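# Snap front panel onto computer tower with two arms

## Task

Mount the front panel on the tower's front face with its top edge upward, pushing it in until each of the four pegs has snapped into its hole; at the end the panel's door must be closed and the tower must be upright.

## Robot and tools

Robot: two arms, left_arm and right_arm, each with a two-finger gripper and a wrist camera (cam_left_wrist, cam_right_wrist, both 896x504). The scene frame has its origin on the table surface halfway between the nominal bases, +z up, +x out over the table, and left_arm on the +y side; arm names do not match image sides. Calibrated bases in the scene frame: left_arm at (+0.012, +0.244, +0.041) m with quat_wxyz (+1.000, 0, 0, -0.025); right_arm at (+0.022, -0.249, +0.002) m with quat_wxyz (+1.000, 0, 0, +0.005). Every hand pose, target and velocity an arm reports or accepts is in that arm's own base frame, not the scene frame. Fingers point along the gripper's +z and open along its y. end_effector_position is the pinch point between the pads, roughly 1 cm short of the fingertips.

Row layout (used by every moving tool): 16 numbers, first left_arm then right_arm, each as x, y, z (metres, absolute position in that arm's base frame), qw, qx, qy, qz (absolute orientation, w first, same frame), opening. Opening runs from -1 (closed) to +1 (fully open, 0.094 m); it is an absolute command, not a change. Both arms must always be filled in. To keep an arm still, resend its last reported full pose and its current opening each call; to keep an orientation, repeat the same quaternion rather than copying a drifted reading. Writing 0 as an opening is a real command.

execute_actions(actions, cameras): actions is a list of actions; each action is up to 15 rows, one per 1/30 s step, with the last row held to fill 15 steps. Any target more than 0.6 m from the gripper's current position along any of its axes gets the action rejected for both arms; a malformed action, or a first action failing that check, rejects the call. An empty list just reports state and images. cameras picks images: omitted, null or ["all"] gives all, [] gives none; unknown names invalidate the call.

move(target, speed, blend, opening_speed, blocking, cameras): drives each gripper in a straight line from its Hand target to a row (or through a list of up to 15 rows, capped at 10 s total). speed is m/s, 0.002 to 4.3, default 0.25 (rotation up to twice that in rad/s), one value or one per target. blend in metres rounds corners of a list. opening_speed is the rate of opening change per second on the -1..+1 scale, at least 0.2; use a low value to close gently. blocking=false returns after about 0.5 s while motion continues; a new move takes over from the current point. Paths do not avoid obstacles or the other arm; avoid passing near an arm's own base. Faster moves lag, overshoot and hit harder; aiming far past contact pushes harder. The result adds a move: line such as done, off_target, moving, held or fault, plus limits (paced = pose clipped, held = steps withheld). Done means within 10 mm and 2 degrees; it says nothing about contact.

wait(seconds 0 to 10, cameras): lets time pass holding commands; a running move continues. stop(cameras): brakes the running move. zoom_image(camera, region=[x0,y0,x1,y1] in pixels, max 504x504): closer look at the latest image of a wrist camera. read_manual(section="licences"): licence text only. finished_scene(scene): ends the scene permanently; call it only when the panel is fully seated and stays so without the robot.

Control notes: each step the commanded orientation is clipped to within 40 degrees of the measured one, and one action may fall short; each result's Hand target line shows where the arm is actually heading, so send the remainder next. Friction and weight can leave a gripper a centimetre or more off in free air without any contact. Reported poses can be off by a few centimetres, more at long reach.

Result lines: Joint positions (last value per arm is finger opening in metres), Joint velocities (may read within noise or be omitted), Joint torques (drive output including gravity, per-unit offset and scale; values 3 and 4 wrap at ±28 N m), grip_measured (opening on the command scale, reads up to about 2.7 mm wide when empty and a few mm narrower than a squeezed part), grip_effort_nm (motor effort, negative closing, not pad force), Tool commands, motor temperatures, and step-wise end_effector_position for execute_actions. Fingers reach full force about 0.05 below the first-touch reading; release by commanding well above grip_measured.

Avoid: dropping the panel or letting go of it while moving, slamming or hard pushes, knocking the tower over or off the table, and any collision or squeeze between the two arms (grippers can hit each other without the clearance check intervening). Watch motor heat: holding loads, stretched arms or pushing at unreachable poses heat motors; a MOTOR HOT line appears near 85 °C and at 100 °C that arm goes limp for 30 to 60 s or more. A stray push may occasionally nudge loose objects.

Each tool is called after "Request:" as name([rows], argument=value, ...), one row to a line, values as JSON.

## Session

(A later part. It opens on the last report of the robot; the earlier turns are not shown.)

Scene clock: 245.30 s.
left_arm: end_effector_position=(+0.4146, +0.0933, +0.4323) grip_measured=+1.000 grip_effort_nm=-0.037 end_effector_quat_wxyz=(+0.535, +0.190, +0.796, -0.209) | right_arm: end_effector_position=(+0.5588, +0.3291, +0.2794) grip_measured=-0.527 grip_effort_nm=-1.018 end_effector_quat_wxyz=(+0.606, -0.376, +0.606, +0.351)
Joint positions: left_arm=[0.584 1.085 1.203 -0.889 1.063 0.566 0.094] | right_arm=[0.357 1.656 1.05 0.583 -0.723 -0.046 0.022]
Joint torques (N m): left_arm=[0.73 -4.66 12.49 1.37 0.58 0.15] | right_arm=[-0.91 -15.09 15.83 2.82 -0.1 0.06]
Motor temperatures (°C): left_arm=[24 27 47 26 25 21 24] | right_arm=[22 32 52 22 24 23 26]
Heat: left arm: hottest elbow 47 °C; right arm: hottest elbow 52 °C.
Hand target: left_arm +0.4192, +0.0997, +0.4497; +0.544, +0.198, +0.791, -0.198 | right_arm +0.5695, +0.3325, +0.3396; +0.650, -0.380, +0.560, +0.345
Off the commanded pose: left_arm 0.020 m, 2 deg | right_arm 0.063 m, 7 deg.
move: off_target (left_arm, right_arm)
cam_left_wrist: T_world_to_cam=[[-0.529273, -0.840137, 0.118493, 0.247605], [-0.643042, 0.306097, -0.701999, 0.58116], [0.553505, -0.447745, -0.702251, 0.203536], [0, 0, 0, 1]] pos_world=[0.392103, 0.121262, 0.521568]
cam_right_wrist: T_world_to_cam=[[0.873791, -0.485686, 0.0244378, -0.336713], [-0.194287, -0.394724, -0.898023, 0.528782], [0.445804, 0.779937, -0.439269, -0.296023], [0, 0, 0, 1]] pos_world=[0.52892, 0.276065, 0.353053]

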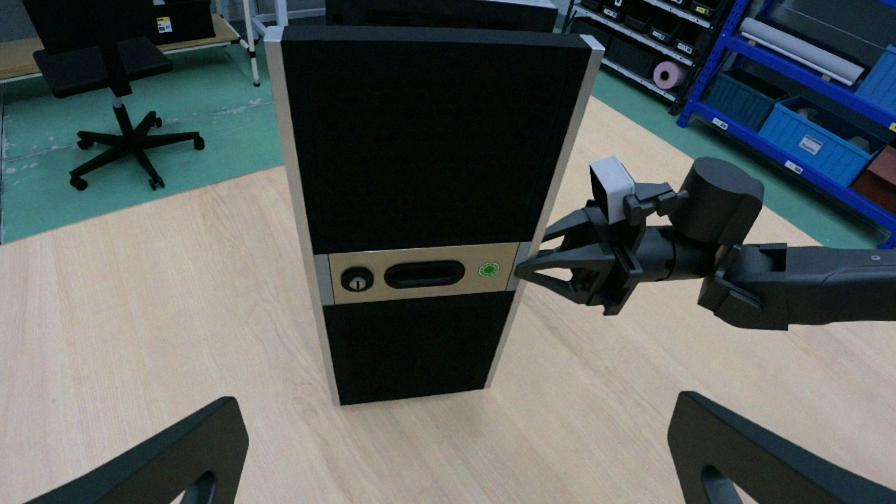

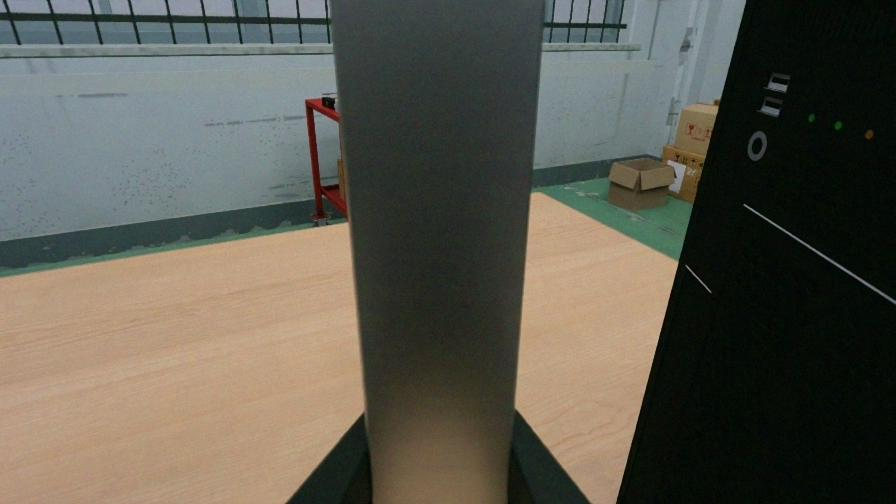

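Request:
move(target=[0.5,0.27,0.33,0.627,0.326,0.627,-0.326,1,0.654,0.291,0.34,0.65,-0.38,0.56,0.345,-0.7], speed=0.12)

Scene clock: 263.50 s.
left_arm: end_effector_position=(+0.4925, +0.2574, +0.3229) grip_measured=+1.000 grip_effort_nm=-0.022 end_effector_quat_wxyz=(+0.647, +0.253, +0.664, -0.279) | right_arm: end_effector_position=(+0.6361, +0.2935, +0.2844) grip_measured=-0.527 grip_effort_nm=-1.028 end_effector_quat_wxyz=(+0.617, -0.377, +0.593, +0.355)
Joint positions: left_arm=[0.797 1.692 1.416 -0.947 1.562 1.18 0.094] | right_arm=[0.249 1.805 1.248 0.575 -0.839 -0.031 0.022]
Joint torques (N m): left_arm=[0.5 -11.93 11.41 1.29 0.86 0.11] | right_arm=[-2.37 -17.73 16.38 1.69 -0.09 0.12]
Heat: left arm: hottest elbow 47 °C; right arm: hottest elbow 53 °C.
Hand target: left_arm +0.4996, +0.2690, +0.3299; +0.654, +0.265, +0.658, -0.263 | right_arm +0.6488, +0.2893, +0.3398; +0.650, -0.381, +0.560, +0.345
Off the commanded pose: left_arm 0.016 m, 11 deg | right_arm 0.058 m, 5 deg.
joint sent to its limit (left arm) — joint 5 (wrist yaw), upper limit. The joint targets are off in orientation, not in position.
move: off_target (left_arm, right_arm)
cam_left_wrist: T_world_to_cam=[[-0.694531, -0.718738, 0.0322947, 0.517722], [-0.330238, 0.278594, -0.901847, 0.421753], [0.639195, -0.637025, -0.430847, 0.0759634], [0, 0, 0, 1]] pos_world=[0.450297, 0.302999, 0.396366]
cam_right_wrist: T_world_to_cam=[[0.87714, -0.478666, 0.0387891, -0.42988], [-0.166488, -0.378856, -0.910357, 0.515385], [0.450452, 0.792053, -0.412002, -0.314813], [0, 0, 0, 1]] pos_world=[0.604679, 0.238836, 0.356156]

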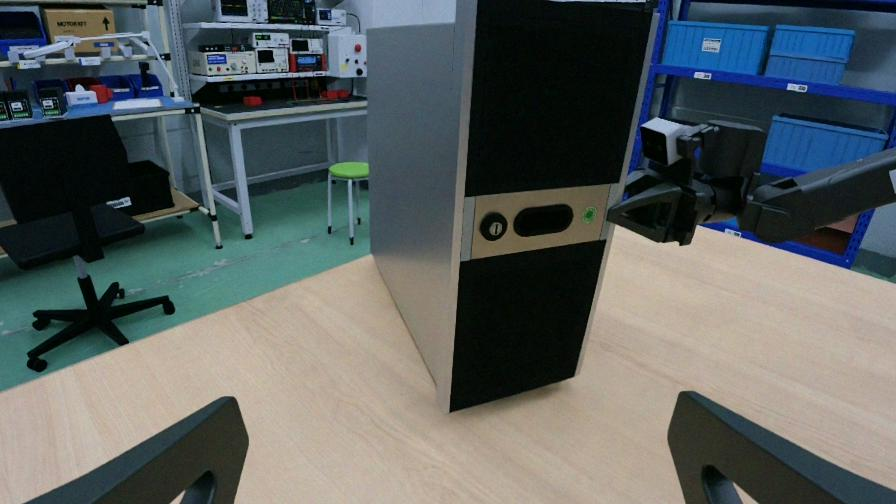

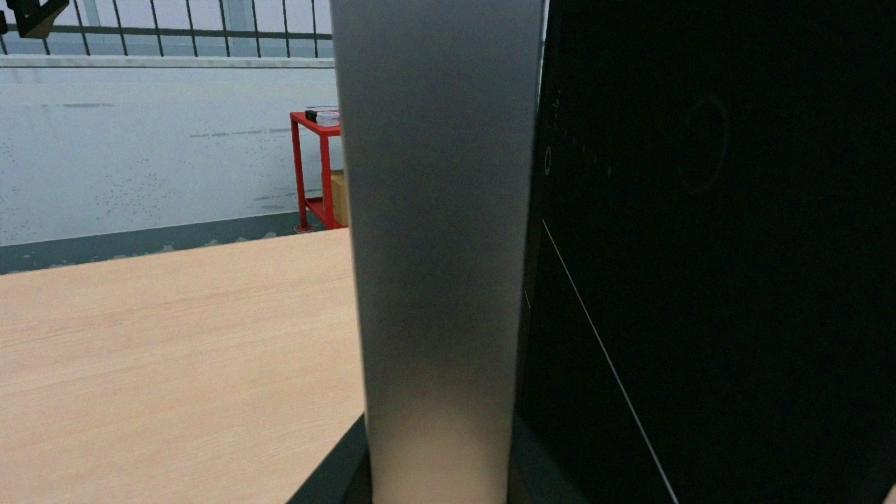

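Request:
zoom_image(camera="cam_left_wrist", region=[380, 300, 620, 435])

Request:
zoom_image(camera="cam_left_wrist", region=[360, 0, 680, 180])

Scaled by 2.100 (camera's finer frame: 1280x720).

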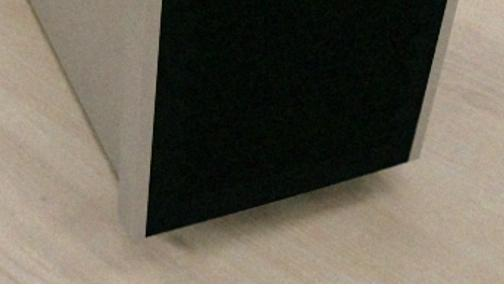

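Scaled by 1.575 (camera's finer frame: 1280x720).

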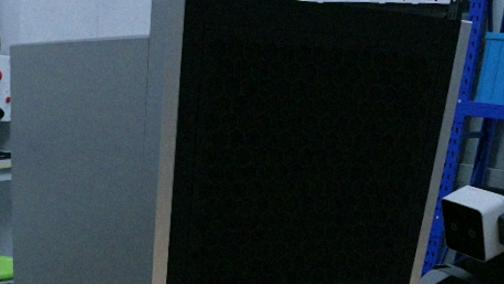

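Request:
move(target=[0.456,0.139,0.355,0.690,0.153,0.690,-0.153,1,0.654,0.291,0.34,0.65,-0.38,0.56,0.345,-0.7], speed=0.15, cameras=["cam_left_wrist"])

Request:
zoom_image(camera="cam_left_wrist", region=[280, 0, 720, 250])

Scene clock: 286.10 s.
left_arm: end_effector_position=(+0.4546, +0.1420, +0.3542) grip_measured=+1.000 grip_effort_nm=-0.037 end_effector_quat_wxyz=(+0.689, +0.153, +0.693, -0.150) | right_arm: end_effector_position=(+0.6361, +0.2936, +0.2846) grip_measured=-0.527 grip_effort_nm=-1.013 end_effector_quat_wxyz=(+0.617, -0.378, +0.593, +0.355)
Joint positions: left_arm=[0.623 1.184 0.779 0.392 1.054 0.014 0.094] | right_arm=[0.249 1.805 1.248 0.575 -0.84 -0.031 0.022]
Joint torques (N m): left_arm=[-0.67 -6.24 8.42 2.43 -0.08 -0.06] | right_arm=[-2.2 -18.08 16.23 1.7 -0.08 0.11]
Heat: left arm: hottest elbow 47 °C; right arm: hottest elbow 51 °C.
Hand target: left_arm +0.4559, +0.1390, +0.3550; +0.690, +0.153, +0.690, -0.153 | right_arm +0.6489, +0.2893, +0.3397; +0.650, -0.381, +0.560, +0.345
Off the commanded pose: left_arm 0.003 m, 0 deg | right_arm 0.058 m, 5 deg.
move: off_target (right_arm)
cam_left_wrist: T_world_to_cam=[[-0.415933, -0.909288, -0.0139422, 0.324261], [-0.384902, 0.189914, -0.903207, 0.507581], [0.823924, -0.370307, -0.428978, -0.082383], [0, 0, 0, 1]] pos_world=[0.398117, 0.167943, 0.427631]

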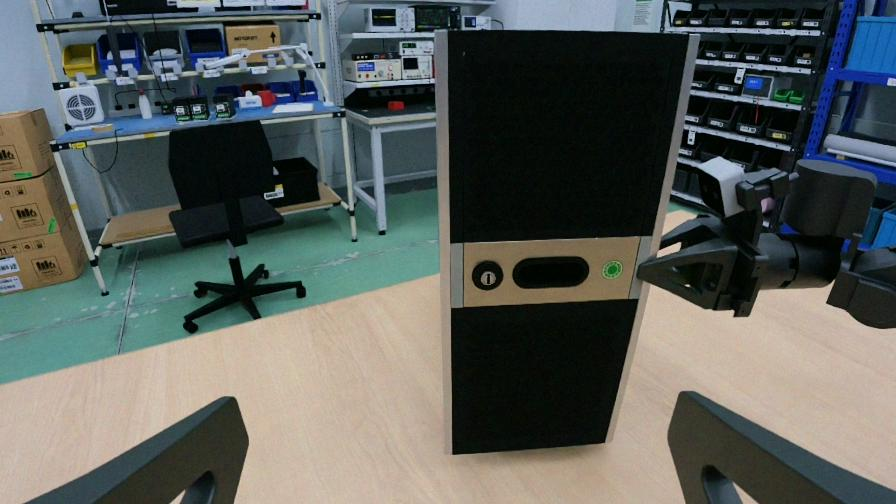

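Scaled by 1.145 (camera's finer frame: 1280x720).

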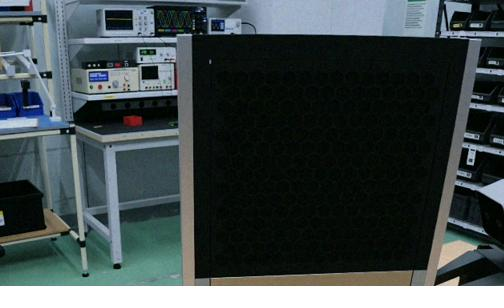

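Request:
move(target=[0.48,0.195,0.425,0.690,0.153,0.690,-0.153,1,0.654,0.291,0.34,0.65,-0.38,0.56,0.345,-0.7], speed=0.15, cameras=["cam_left_wrist"])

Request:
zoom_image(camera="cam_left_wrist", region=[360, 50, 520, 140])

Request:
zoom_image(camera="cam_left_wrist", region=[560, 50, 720, 140])

Scene clock: 293.00 s.
left_arm: end_effector_position=(+0.4731, +0.1866, +0.4084) grip_measured=+1.000 grip_effort_nm=-0.037 end_effector_quat_wxyz=(+0.685, +0.148, +0.695, -0.160) | right_arm: end_effector_position=(+0.6361, +0.2936, +0.2846) grip_measured=-0.527 grip_effort_nm=-1.018 end_effector_quat_wxyz=(+0.617, -0.378, +0.593, +0.355)
Joint positions: left_arm=[0.687 1.251 0.987 0.242 1.126 0.001 0.094] | right_arm=[0.249 1.805 1.248 0.575 -0.84 -0.031 0.022]
Joint torques (N m): left_arm=[0.79 -6.48 12.49 1.62 0.11 -0.02] | right_arm=[-2.02 -17.55 16.28 1.65 -0.06 0.07]
Heat: left arm: hottest elbow 47 °C; right arm: hottest elbow 51 °C.
Hand target: left_arm +0.4792, +0.1946, +0.4247; +0.691, +0.153, +0.690, -0.153 | right_arm +0.6489, +0.2893, +0.3397; +0.650, -0.381, +0.560, +0.345
Off the commanded pose: left_arm 0.020 m, 1 deg | right_arm 0.058 m, 5 deg.
move: off_target (left_arm, right_arm)
cam_left_wrist: T_world_to_cam=[[-0.423081, -0.906059, 0.00768911, 0.367253], [-0.39425, 0.17644, -0.901907, 0.561538], [0.815824, -0.384611, -0.431862, -0.050207], [0, 0, 0, 1]] pos_world=[0.417724, 0.214365, 0.481948]

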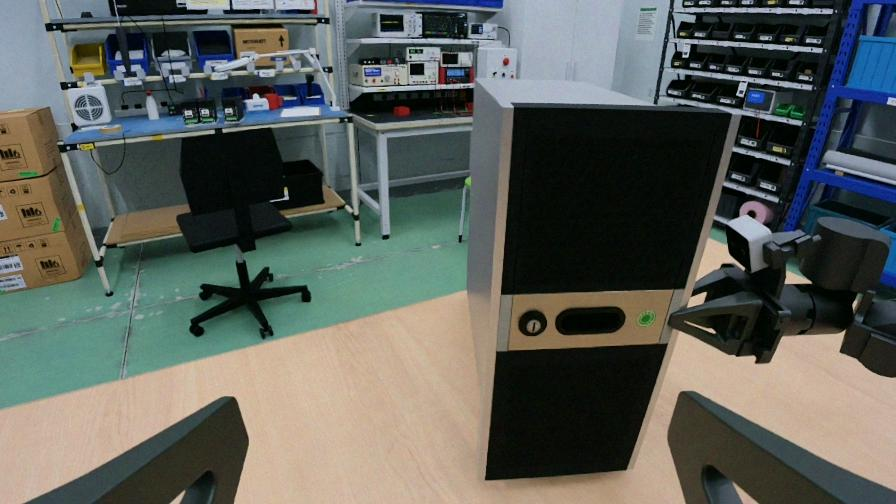

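Scaled by 3.150 (camera's finer frame: 1280x720).

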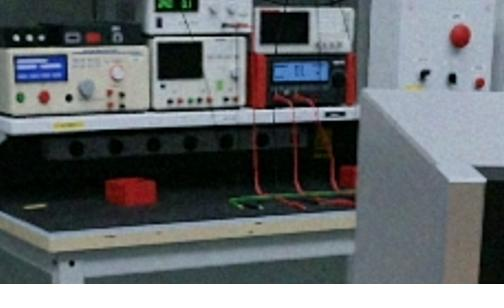

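Scaled by 3.150 (camera's finer frame: 1280x720).

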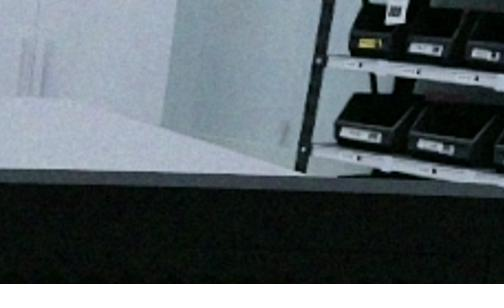

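Request:
zoom_image(camera="cam_left_wrist", region=[480, 75, 560, 120])

Request:
zoom_image(camera="cam_left_wrist", region=[670, 80, 750, 125])

Request:
zoom_image(camera="cam_left_wrist", region=[450, 400, 680, 504])

Scaled by 6.300 (camera's finer frame: 1280x720).

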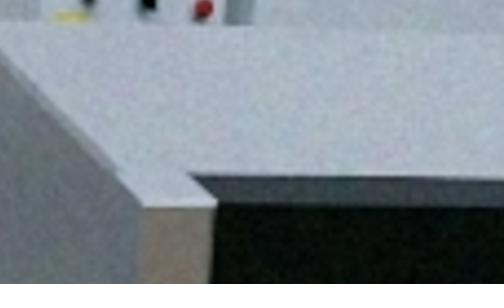

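Scaled by 6.300 (camera's finer frame: 1280x720).

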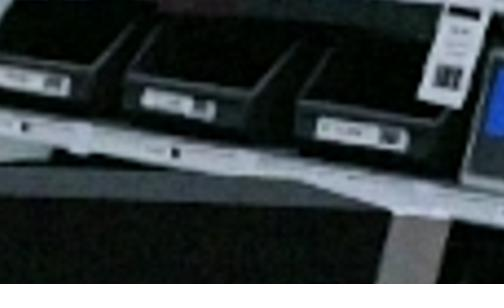

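Scaled by 2.191 (camera's finer frame: 1280x720).

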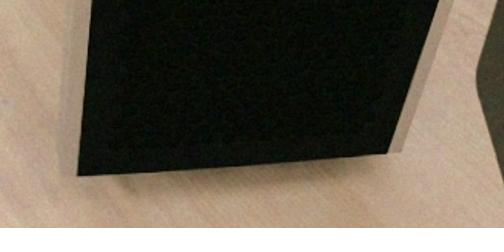

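Request:
zoom_image(camera="cam_left_wrist", region=[440, 70, 540, 320])

Scaled by 2.016 (camera's finer frame: 1280x720).

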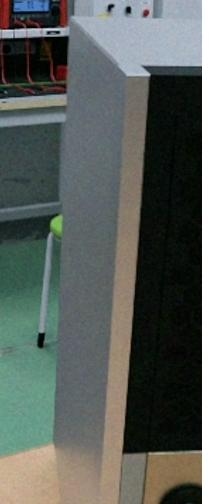

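Request:
move([
  [0.55,0.1,0.56,0.459,0.172,0.846,-0.209,1,0.654,0.291,0.34,0.65,-0.38,0.56,0.345,-0.7],
  [0.69,-0.045,0.60,0.253,0.209,0.943,-0.056,1,0.654,0.291,0.34,0.65,-0.38,0.56,0.345,-0.7],
], speed=0.2, blend=0.03, cameras=["cam_left_wrist"])

Scene clock: 319.77 s.
left_arm: end_effector_position=(+0.6800, -0.0448, +0.5971) grip_measured=+1.000 grip_effort_nm=-0.032 end_effector_quat_wxyz=(+0.458, +0.180, +0.870, -0.037) | right_arm: end_effector_position=(+0.6361, +0.2936, +0.2846) grip_measured=-0.527 grip_effort_nm=-1.023 end_effector_quat_wxyz=(+0.617, -0.378, +0.593, +0.355)
Joint positions: left_arm=[-0.009 2.008 2.893 -1.519 0.224 0.285 0.094] | right_arm=[0.249 1.805 1.248 0.575 -0.84 -0.031 0.022]
Joint torques (N m): left_arm=[-0.09 -13.98 8.95 2.47 0.07 -0.09] | right_arm=[-1.55 -17.61 16.34 1.66 -0.04 0.11]
Motor temperatures (°C): left_arm=[24 28 48 26 25 21 24] | right_arm=[22 37 51 22 24 23 27]
Heat: left arm: hottest elbow 48 °C; right arm: hottest elbow 51 °C.
Hand target: left_arm +0.6887, -0.0450, +0.5987; +0.469, +0.175, +0.865, -0.037 | right_arm +0.6489, +0.2893, +0.3397; +0.650, -0.381, +0.560, +0.345
Off the commanded pose: left_arm 0.010 m, 25 deg | right_arm 0.058 m, 5 deg.
elbow stopped short (left arm): the move would have taken joint 3 (elbow) straighter than the controller allows.
move: off_target (left_arm, right_arm)
cam_left_wrist: T_world_to_cam=[[-0.350793, -0.929907, -0.110529, 0.263938], [-0.795678, 0.358214, -0.488446, 0.888361], [0.493802, -0.0833979, -0.865566, 0.264989], [0, 0, 0, 1]] pos_world=[0.668584, -0.0506867, 0.692455]

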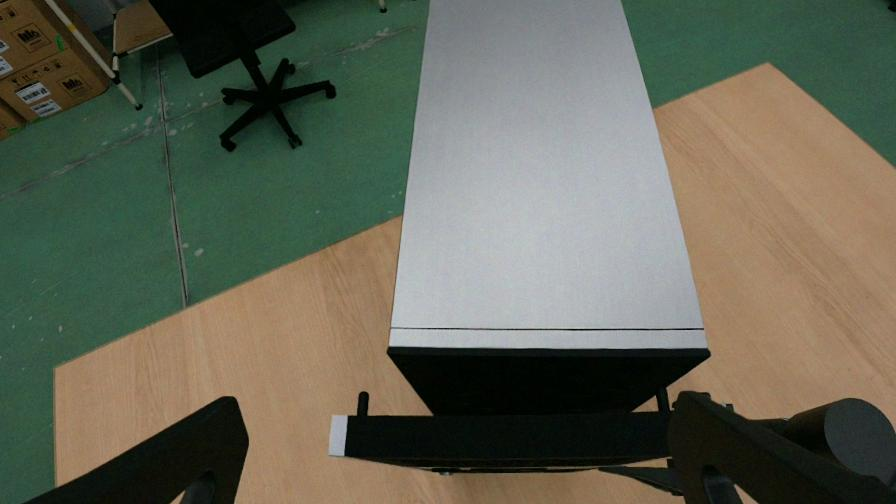

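Request:
move(target=[0.66,-0.055,0.60,0.459,0.172,0.865,-0.037,1,0.6375,0.261,0.34,0.6441,-0.3638,0.5732,0.3527,-0.7], speed=0.1, cameras=["cam_left_wrist"])

Scene clock: 341.13 s.
left_arm: end_effector_position=(+0.6595, -0.0515, +0.5954) grip_measured=+1.000 grip_effort_nm=-0.037 end_effector_quat_wxyz=(+0.454, +0.176, +0.873, -0.035) | right_arm: end_effector_position=(+0.6398, +0.2715, +0.2920) grip_measured=-0.527 grip_effort_nm=-1.018 end_effector_quat_wxyz=(+0.614, -0.363, +0.599, +0.363)
Joint positions: left_arm=[-0.025 1.846 2.609 -1.404 0.203 0.271 0.094] | right_arm=[0.212 1.791 1.245 0.575 -0.867 0.011 0.022]
Joint torques (N m): left_arm=[-0.38 -14.74 7.01 2.65 0.02 -0.09] | right_arm=[-2.2 -20.19 10.45 2.1 0.13 0.11]
Heat: left arm: hottest elbow 45 °C; right arm: hottest elbow 51 °C.
Hand target: left_arm +0.6600, -0.0550, +0.6000; +0.461, +0.173, +0.870, -0.037 | right_arm +0.6365, +0.2613, +0.3392; +0.644, -0.364, +0.573, +0.353
Off the commanded pose: left_arm 0.006 m, 1 deg | right_arm 0.049 m, 5 deg.
move: off_target (right_arm)
cam_left_wrist: T_world_to_cam=[[-0.343297, -0.932951, -0.108394, 0.243992], [-0.803698, 0.351517, -0.48011, 0.87361], [0.486021, -0.0777043, -0.870486, 0.281426], [0, 0, 0, 1]] pos_world=[0.649101, -0.0575879, 0.690854]

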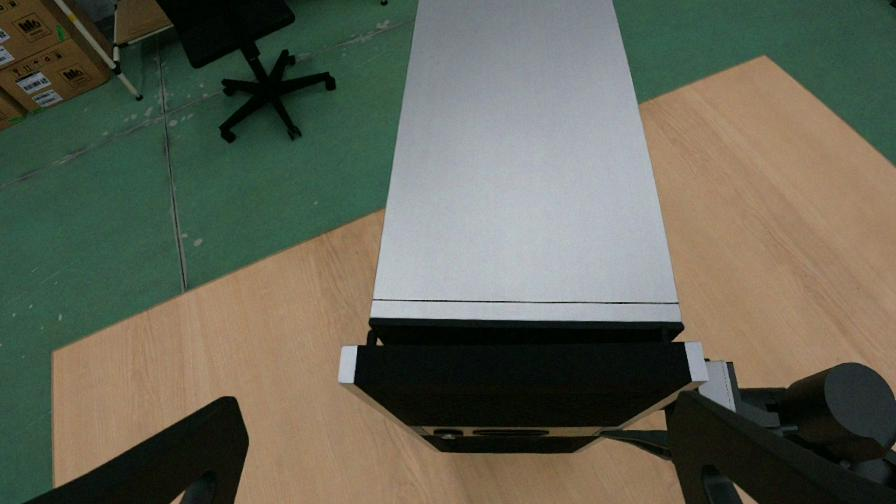

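Request:
zoom_image(camera="cam_left_wrist", region=[330, 290, 530, 400])

Request:
zoom_image(camera="cam_left_wrist", region=[530, 290, 730, 400])

Scaled by 2.520 (camera's finer frame: 1280x720).

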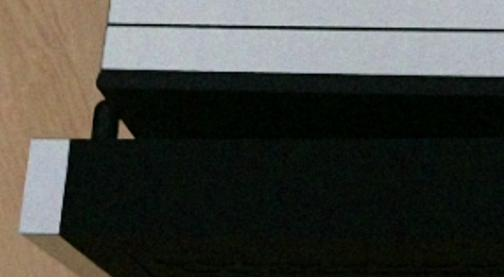

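Scaled by 2.520 (camera's finer frame: 1280x720).

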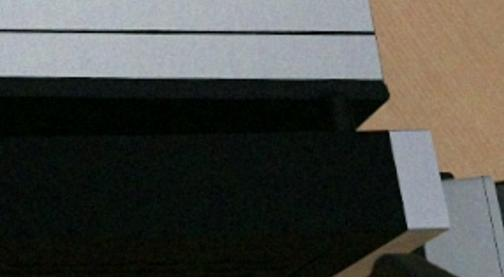

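Request:
move(target=[0.66,-0.055,0.60,0.459,0.172,0.865,-0.037,1,0.612,0.266,0.312,0.6422,-0.3565,0.5852,0.3436,-0.7], speed=0.1, cameras=["cam_left_wrist"])

Request:
zoom_image(camera="cam_left_wrist", region=[330, 290, 530, 400])

Request:
zoom_image(camera="cam_left_wrist", region=[530, 290, 730, 400])

Scene clock: 377.40 s.
left_arm: end_effector_position=(+0.6595, -0.0515, +0.5955) grip_measured=+1.000 grip_effort_nm=-0.037 end_effector_quat_wxyz=(+0.454, +0.176, +0.873, -0.035) | right_arm: end_effector_position=(+0.6179, +0.2609, +0.2634) grip_measured=-0.526 grip_effort_nm=-1.018 end_effector_quat_wxyz=(+0.609, -0.343, +0.623, +0.353)
Joint positions: left_arm=[-0.025 1.846 2.609 -1.404 0.203 0.27 0.094] | right_arm=[0.212 1.754 1.128 0.612 -0.816 0.011 0.022]
Joint torques (N m): left_arm=[-0.09 -14.97 6.94 2.54 0.03 -0.1] | right_arm=[-0.67 -19.19 10.1 2.71 0.11 -0.06]
Motor temperatures (°C): left_arm=[24 30 43 26 25 21 24] | right_arm=[22 39 51 22 24 23 27]
Heat: left arm: hottest elbow 43 °C; right arm: hottest elbow 51 °C.
Hand target: left_arm +0.6599, -0.0550, +0.6000; +0.461, +0.173, +0.870, -0.037 | right_arm +0.6109, +0.2657, +0.3109; +0.642, -0.356, +0.585, +0.344
Off the commanded pose: left_arm 0.006 m, 1 deg | right_arm 0.049 m, 6 deg.
move: off_target (right_arm)
cam_left_wrist: T_world_to_cam=[[-0.343093, -0.933053, -0.10816, 0.243738], [-0.803646, 0.3512, -0.480429, 0.873907], [0.486251, -0.0779092, -0.870339, 0.281202], [0, 0, 0, 1]] pos_world=[0.649201, -0.0575876, 0.690954]

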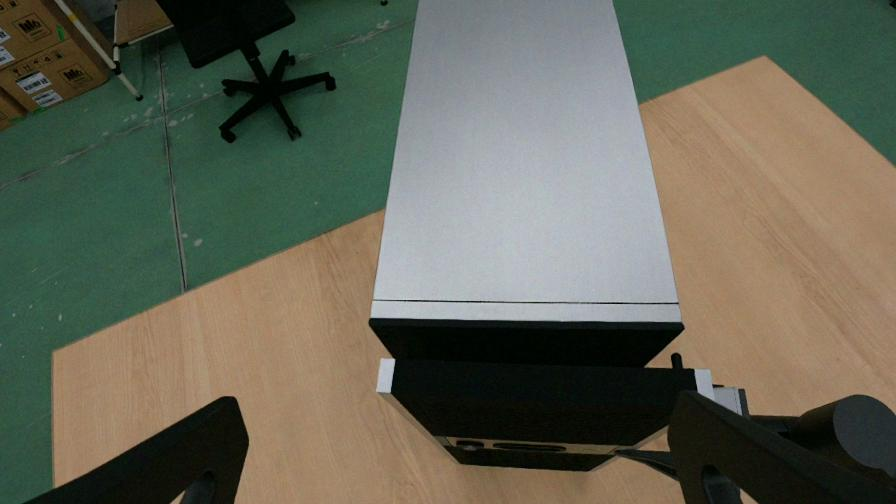

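Scaled by 2.520 (camera's finer frame: 1280x720).

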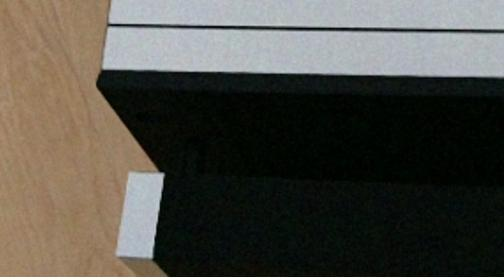

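Scaled by 2.520 (camera's finer frame: 1280x720).

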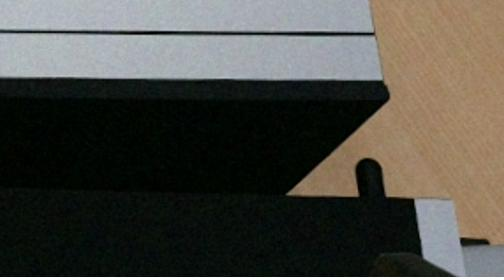

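Request:
move(target=[0.66,-0.055,0.60,0.459,0.172,0.865,-0.037,1,0.627,0.280,0.312,0.6431,-0.3673,0.5753,0.3471,-0.7], speed=0.1, cameras=["cam_left_wrist"])

Request:
zoom_image(camera="cam_left_wrist", region=[330, 290, 530, 400])

Request:
zoom_image(camera="cam_left_wrist", region=[530, 290, 730, 400])

Scene clock: 394.00 s.
left_arm: end_effector_position=(+0.6595, -0.0515, +0.5955) grip_measured=+1.000 grip_effort_nm=-0.032 end_effector_quat_wxyz=(+0.454, +0.176, +0.873, -0.035) | right_arm: end_effector_position=(+0.6155, +0.2680, +0.2575) grip_measured=-0.527 grip_effort_nm=-1.023 end_effector_quat_wxyz=(+0.603, -0.347, +0.623, +0.359)
Joint positions: left_arm=[-0.025 1.846 2.609 -1.404 0.203 0.27 0.094] | right_arm=[0.223 1.764 1.128 0.612 -0.822 0.011 0.022]
Joint torques (N m): left_arm=[-0.32 -15.21 6.94 2.54 0.02 -0.08] | right_arm=[-0.38 -17.49 14.79 2.8 -0.13 -0.14]
Heat: left arm: hottest elbow 42 °C; right arm: hottest elbow 50 °C.
Hand target: left_arm +0.6599, -0.0550, +0.6000; +0.461, +0.173, +0.870, -0.037 | right_arm +0.6224, +0.2782, +0.3117; +0.643, -0.367, +0.576, +0.347
Off the commanded pose: left_arm 0.006 m, 1 deg | right_arm 0.057 m, 8 deg.
move: off_target (right_arm)
cam_left_wrist: T_world_to_cam=[[-0.343093, -0.933053, -0.10816, 0.243738], [-0.803646, 0.3512, -0.480429, 0.873907], [0.486251, -0.0779092, -0.870339, 0.281202], [0, 0, 0, 1]] pos_world=[0.649201, -0.0575876, 0.690954]

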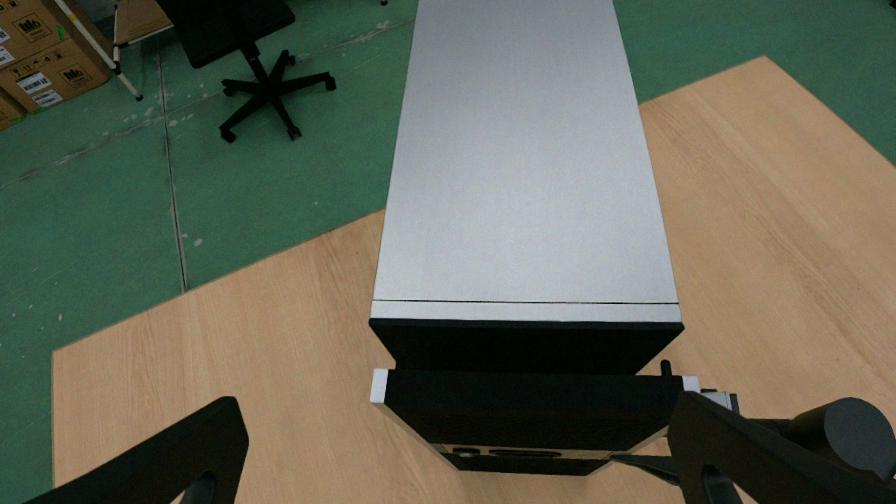

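Scaled by 2.520 (camera's finer frame: 1280x720).

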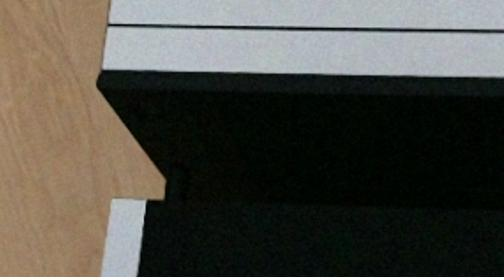

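Scaled by 2.520 (camera's finer frame: 1280x720).

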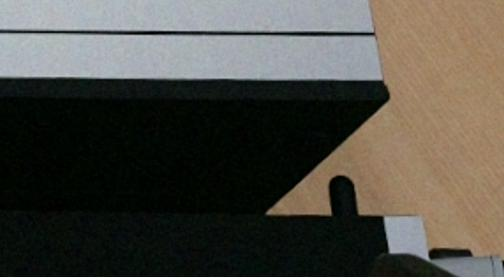

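Request:
move(target=[0.66,-0.055,0.60,0.459,0.172,0.865,-0.037,1,0.637,0.284,0.320,0.6528,-0.3748,0.5622,0.3427,-0.7], speed=0.1, cameras=["cam_left_wrist"])

Request:
zoom_image(camera="cam_left_wrist", region=[330, 290, 530, 400])

Request:
zoom_image(camera="cam_left_wrist", region=[530, 290, 730, 400])

Scene clock: 407.80 s.
left_arm: end_effector_position=(+0.6595, -0.0515, +0.5955) grip_measured=+1.000 grip_effort_nm=-0.037 end_effector_quat_wxyz=(+0.454, +0.176, +0.873, -0.035) | right_arm: end_effector_position=(+0.6237, +0.2707, +0.2625) grip_measured=-0.527 grip_effort_nm=-1.023 end_effector_quat_wxyz=(+0.611, -0.353, +0.613, +0.356)
Joint positions: left_arm=[-0.025 1.846 2.609 -1.404 0.203 0.27 0.094] | right_arm=[0.223 1.783 1.158 0.624 -0.827 0.004 0.022]
Joint torques (N m): left_arm=[-0.09 -15.09 6.89 2.54 0.03 -0.07] | right_arm=[0.09 -17.03 15.61 2.65 -0.08 -0.17]
Heat: left arm: hottest elbow 42 °C; right arm: hottest elbow 52 °C.
Hand target: left_arm +0.6599, -0.0550, +0.6000; +0.461, +0.173, +0.870, -0.037 | right_arm +0.6314, +0.2821, +0.3196; +0.653, -0.374, +0.562, +0.343
Off the commanded pose: left_arm 0.006 m, 1 deg | right_arm 0.061 m, 8 deg.
move: off_target (right_arm)
cam_left_wrist: T_world_to_cam=[[-0.343093, -0.933053, -0.10816, 0.243738], [-0.803646, 0.3512, -0.480429, 0.873907], [0.486251, -0.0779092, -0.870339, 0.281202], [0, 0, 0, 1]] pos_world=[0.649201, -0.0575876, 0.690954]

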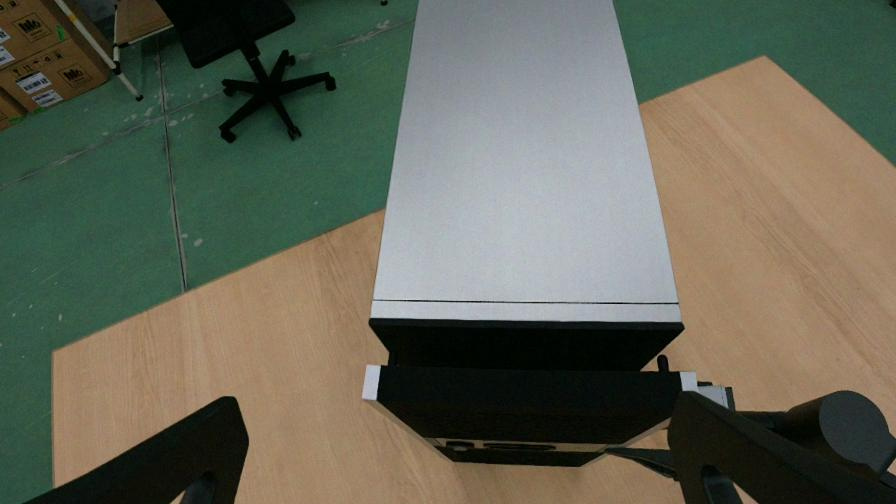

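Scaled by 2.520 (camera's finer frame: 1280x720).

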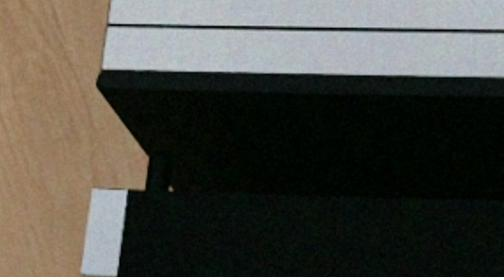

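Scaled by 2.520 (camera's finer frame: 1280x720).

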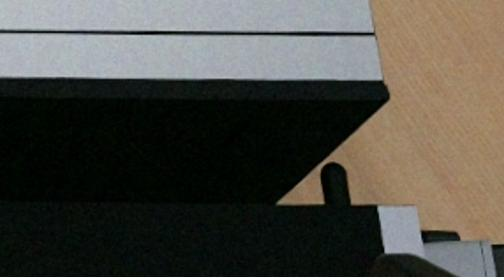

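Request:
move(target=[0.66,-0.055,0.60,0.459,0.172,0.865,-0.037,1,0.653,0.264,0.320,0.6528,-0.3748,0.5622,0.3427,-0.7], speed=0.05, cameras=["cam_left_wrist"])

Request:
zoom_image(camera="cam_left_wrist", region=[330, 290, 530, 400])

Request:
zoom_image(camera="cam_left_wrist", region=[530, 290, 730, 400])

Scene clock: 433.37 s.
left_arm: end_effector_position=(+0.6595, -0.0515, +0.5955) grip_measured=+1.000 grip_effort_nm=-0.046 end_effector_quat_wxyz=(+0.454, +0.176, +0.873, -0.035) | right_arm: end_effector_position=(+0.6339, +0.2665, +0.2637) grip_measured=-0.527 grip_effort_nm=-1.009 end_effector_quat_wxyz=(+0.611, -0.362, +0.605, +0.362)
Joint positions: left_arm=[-0.025 1.846 2.609 -1.404 0.203 0.27 0.094] | right_arm=[0.207 1.811 1.196 0.626 -0.867 0.004 0.022]
Joint torques (N m): left_arm=[-0.38 -14.97 6.93 2.56 0.02 -0.09] | right_arm=[-2.2 -17.2 15.84 2.3 -0.09 -0.1]
Heat: left arm: hottest elbow 41 °C; right arm: hottest elbow 50 °C.
Hand target: left_arm +0.6599, -0.0550, +0.6000; +0.461, +0.173, +0.869, -0.037 | right_arm +0.6478, +0.2624, +0.3195; +0.653, -0.375, +0.563, +0.342
Off the commanded pose: left_arm 0.006 m, 1 deg | right_arm 0.059 m, 7 deg.
move: off_target (right_arm)
cam_left_wrist: T_world_to_cam=[[-0.343093, -0.933053, -0.10816, 0.243738], [-0.803646, 0.3512, -0.480429, 0.873907], [0.486251, -0.0779092, -0.870339, 0.281202], [0, 0, 0, 1]] pos_world=[0.649201, -0.0575876, 0.690954]

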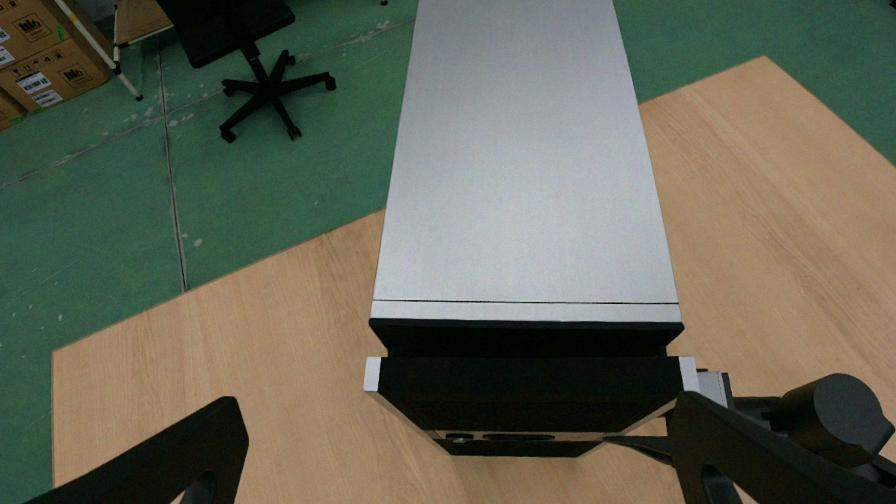

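Scaled by 2.520 (camera's finer frame: 1280x720).

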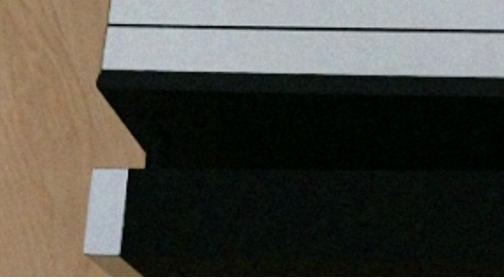

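Scaled by 2.520 (camera's finer frame: 1280x720).

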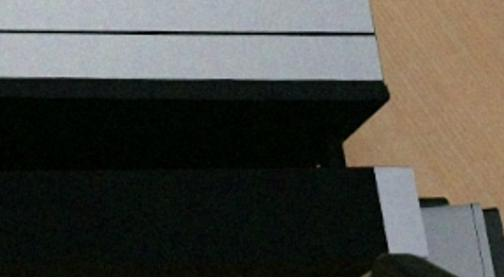

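Request:
move(target=[0.66,-0.055,0.60,0.459,0.172,0.865,-0.037,1,0.659,0.261,0.320,0.6587,-0.3650,0.5685,0.3313,-0.7], speed=0.05, cameras=["cam_left_wrist"])

Request:
zoom_image(camera="cam_left_wrist", region=[330, 290, 530, 400])

Request:
zoom_image(camera="cam_left_wrist", region=[530, 290, 730, 400])

Scene clock: 444.00 s.
left_arm: end_effector_position=(+0.6595, -0.0515, +0.5955) grip_measured=+1.000 grip_effort_nm=-0.037 end_effector_quat_wxyz=(+0.454, +0.176, +0.873, -0.035) | right_arm: end_effector_position=(+0.6379, +0.2645, +0.2644) grip_measured=-0.527 grip_effort_nm=-1.018 end_effector_quat_wxyz=(+0.616, -0.355, +0.609, +0.354)
Joint positions: left_arm=[-0.025 1.846 2.609 -1.404 0.203 0.27 0.094] | right_arm=[0.207 1.811 1.197 0.626 -0.842 0.003 0.022]
Joint torques (N m): left_arm=[-0.26 -14.97 6.95 2.59 0.02 -0.11] | right_arm=[-2.2 -18.02 15.72 2.32 0.29 -0.13]
Heat: left arm: hottest elbow 41 °C; right arm: hottest elbow 51 °C.
Hand target: left_arm +0.6599, -0.0550, +0.6000; +0.461, +0.173, +0.869, -0.037 | right_arm +0.6535, +0.2594, +0.3198; +0.659, -0.365, +0.569, +0.331
Off the commanded pose: left_arm 0.006 m, 1 deg | right_arm 0.060 m, 7 deg.
move: off_target (right_arm)
cam_left_wrist: T_world_to_cam=[[-0.343093, -0.933053, -0.10816, 0.243738], [-0.803646, 0.3512, -0.480429, 0.873907], [0.486251, -0.0779092, -0.870339, 0.281202], [0, 0, 0, 1]] pos_world=[0.649201, -0.0575876, 0.690954]

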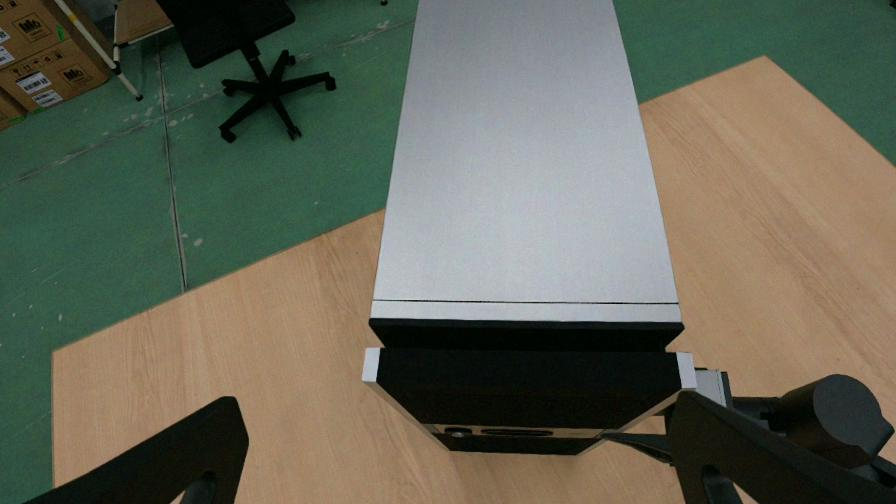

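Scaled by 2.520 (camera's finer frame: 1280x720).

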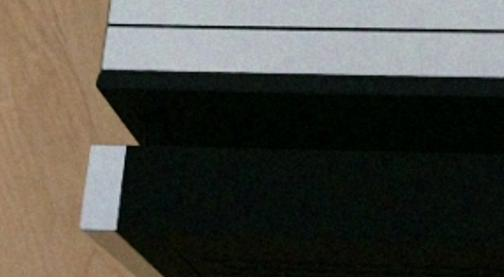

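Scaled by 2.520 (camera's finer frame: 1280x720).

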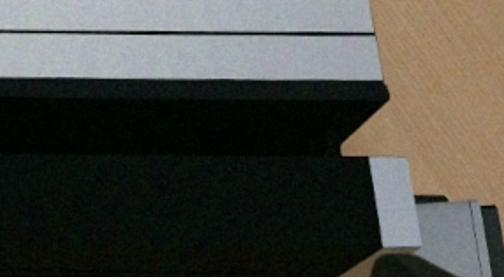

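Request:
move([
  [0.55,0.15,0.5,0.627,0.326,0.627,-0.326,1,0.659,0.261,0.320,0.6587,-0.3650,0.5685,0.3313,-0.7],
  [0.5,0.31,0.40,0.627,0.326,0.627,-0.326,1,0.659,0.261,0.320,0.6587,-0.3650,0.5685,0.3313,-0.7],
], speed=0.2, blend=0.04, cameras=["cam_left_wrist"])

Request:
zoom_image(camera="cam_left_wrist", region=[400, 40, 520, 110])

Request:
zoom_image(camera="cam_left_wrist", region=[380, 350, 560, 454])

Scene clock: 463.87 s.
left_arm: end_effector_position=(+0.4961, +0.3065, +0.4056) grip_measured=+1.000 grip_effort_nm=-0.042 end_effector_quat_wxyz=(+0.660, +0.243, +0.666, -0.249) | right_arm: end_effector_position=(+0.6379, +0.2645, +0.2644) grip_measured=-0.527 grip_effort_nm=-1.013 end_effector_quat_wxyz=(+0.616, -0.355, +0.609, +0.354)
Joint positions: left_arm=[0.853 1.646 1.509 -0.502 1.562 0.629 0.094] | right_arm=[0.207 1.811 1.197 0.626 -0.842 0.003 0.022]
Joint torques (N m): left_arm=[0.03 -12.4 9.31 1.77 0.54 0.15] | right_arm=[-2.02 -17.73 15.82 2.14 0.27 -0.14]
Heat: left arm: hottest elbow 40 °C; right arm: hottest elbow 51 °C.
Hand target: left_arm +0.5003, +0.3097, +0.3999; +0.661, +0.247, +0.664, -0.247 | right_arm +0.6535, +0.2594, +0.3198; +0.659, -0.365, +0.569, +0.331
Off the commanded pose: left_arm 0.008 m, 14 deg | right_arm 0.060 m, 7 deg.
joint sent to its limit (left arm) — joint 5 (wrist yaw), upper limit. The joint targets are off in orientation, not in position.
move: off_target (left_arm, right_arm)
cam_left_wrist: T_world_to_cam=[[-0.65029, -0.759686, -0.000857095, 0.556881], [-0.324849, 0.27909, -0.903649, 0.481763], [0.686729, -0.587356, -0.428272, 0.100681], [0, 0, 0, 1]] pos_world=[0.449494, 0.347735, 0.478941]

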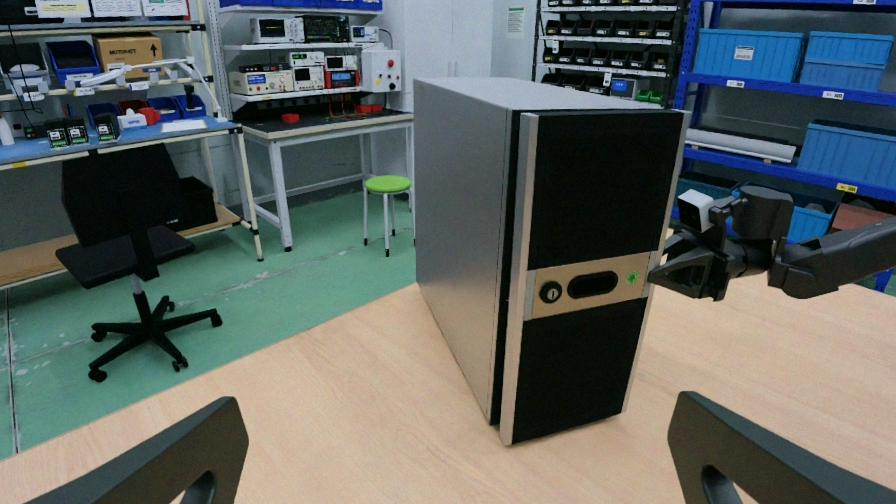

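Scaled by 4.200 (camera's finer frame: 1280x720).

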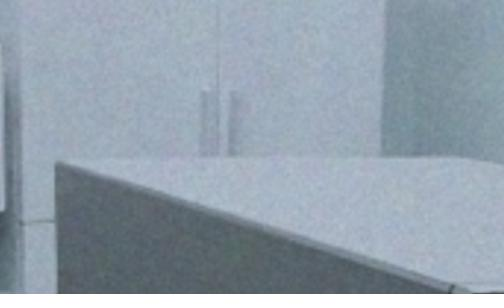

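Scaled by 2.800 (camera's finer frame: 1280x720).

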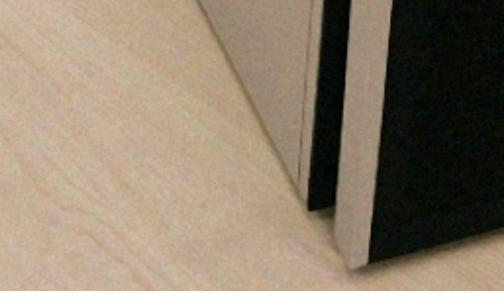

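Request:
zoom_image(camera="cam_left_wrist", region=[460, 80, 580, 150])

Request:
zoom_image(camera="cam_left_wrist", region=[460, 390, 540, 460])

Scaled by 4.200 (camera's finer frame: 1280x720).

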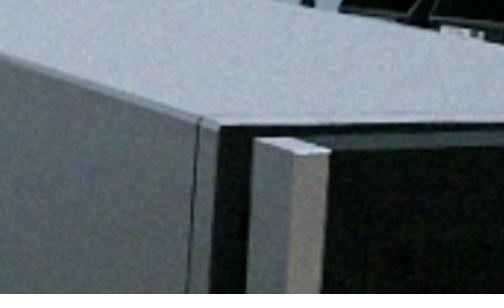

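Scaled by 6.300 (camera's finer frame: 1280x720).

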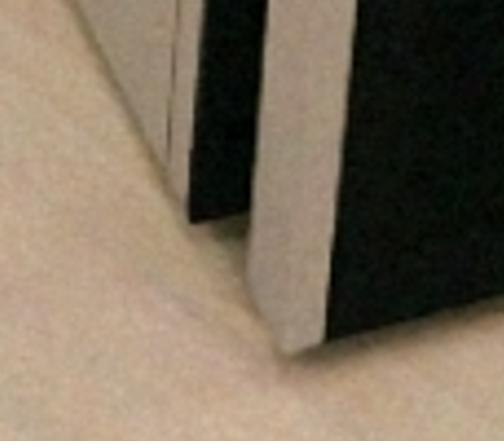

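Request:
move(target=[0.5,0.31,0.40,0.660,0.243,0.666,-0.249,1,0.665,0.2595,0.3185,0.6642,-0.3610,0.5634,0.3333,-0.7], speed=0.05, cameras=["cam_left_wrist"])

Request:
zoom_image(camera="cam_left_wrist", region=[460, 80, 580, 150])

Request:
zoom_image(camera="cam_left_wrist", region=[460, 390, 540, 460])

Scene clock: 496.60 s.
left_arm: end_effector_position=(+0.4961, +0.3065, +0.4056) grip_measured=+1.000 grip_effort_nm=-0.042 end_effector_quat_wxyz=(+0.660, +0.243, +0.666, -0.248) | right_arm: end_effector_position=(+0.6446, +0.2643, +0.2624) grip_measured=-0.526 grip_effort_nm=-1.018 end_effector_quat_wxyz=(+0.621, -0.354, +0.605, +0.352)
Joint positions: left_arm=[0.853 1.646 1.509 -0.502 1.562 0.629 0.094] | right_arm=[0.205 1.831 1.212 0.647 -0.84 0.007 0.022]
Joint torques (N m): left_arm=[-0.21 -12.45 9.14 1.76 0.48 0.06] | right_arm=[-2.2 -17.61 15.64 2.67 0.15 -0.03]
Heat: left arm: hottest elbow 41 °C; right arm: hottest elbow 52 °C.
Hand target: left_arm +0.4998, +0.3100, +0.3999; +0.660, +0.243, +0.666, -0.249 | right_arm +0.6595, +0.2580, +0.3181; +0.664, -0.361, +0.564, +0.333
Off the commanded pose: left_arm 0.008 m, 0 deg | right_arm 0.060 m, 7 deg.
move: off_target (right_arm)
cam_left_wrist: T_world_to_cam=[[-0.650276, -0.759696, -0.00165734, 0.557261], [-0.324397, 0.279645, -0.90364, 0.481362], [0.686955, -0.587078, -0.42829, 0.100491], [0, 0, 0, 1]] pos_world=[0.449493, 0.347735, 0.47894]

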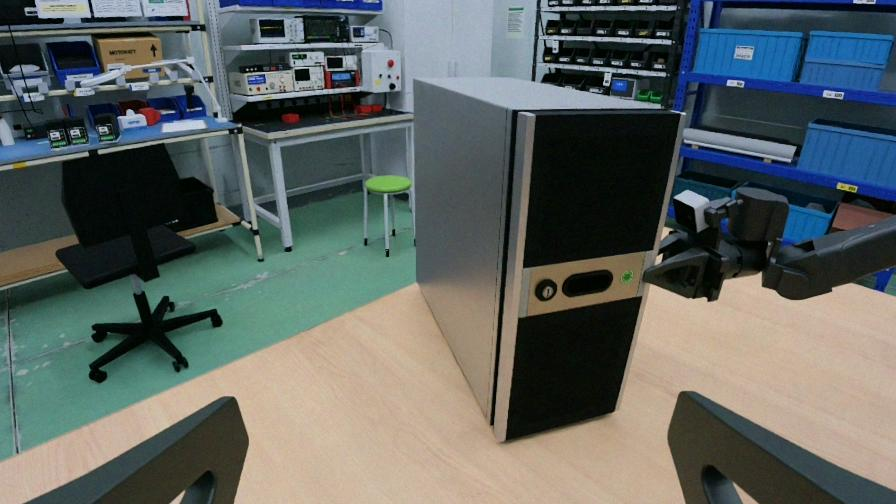

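Scaled by 4.200 (camera's finer frame: 1280x720).

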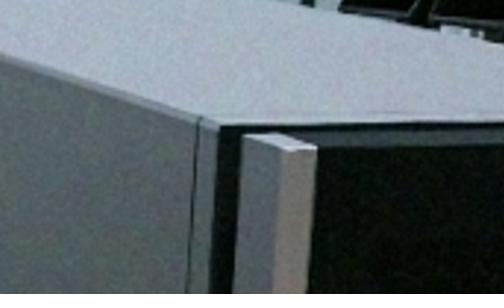

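Scaled by 6.300 (camera's finer frame: 1280x720).

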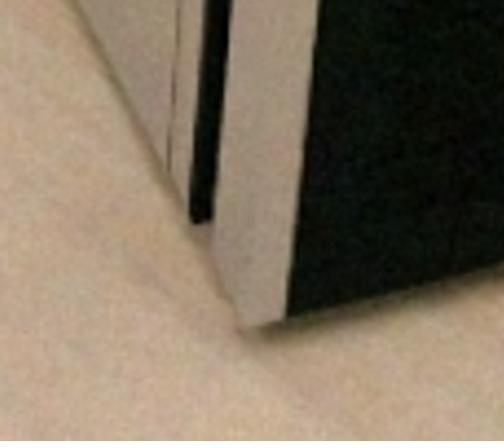

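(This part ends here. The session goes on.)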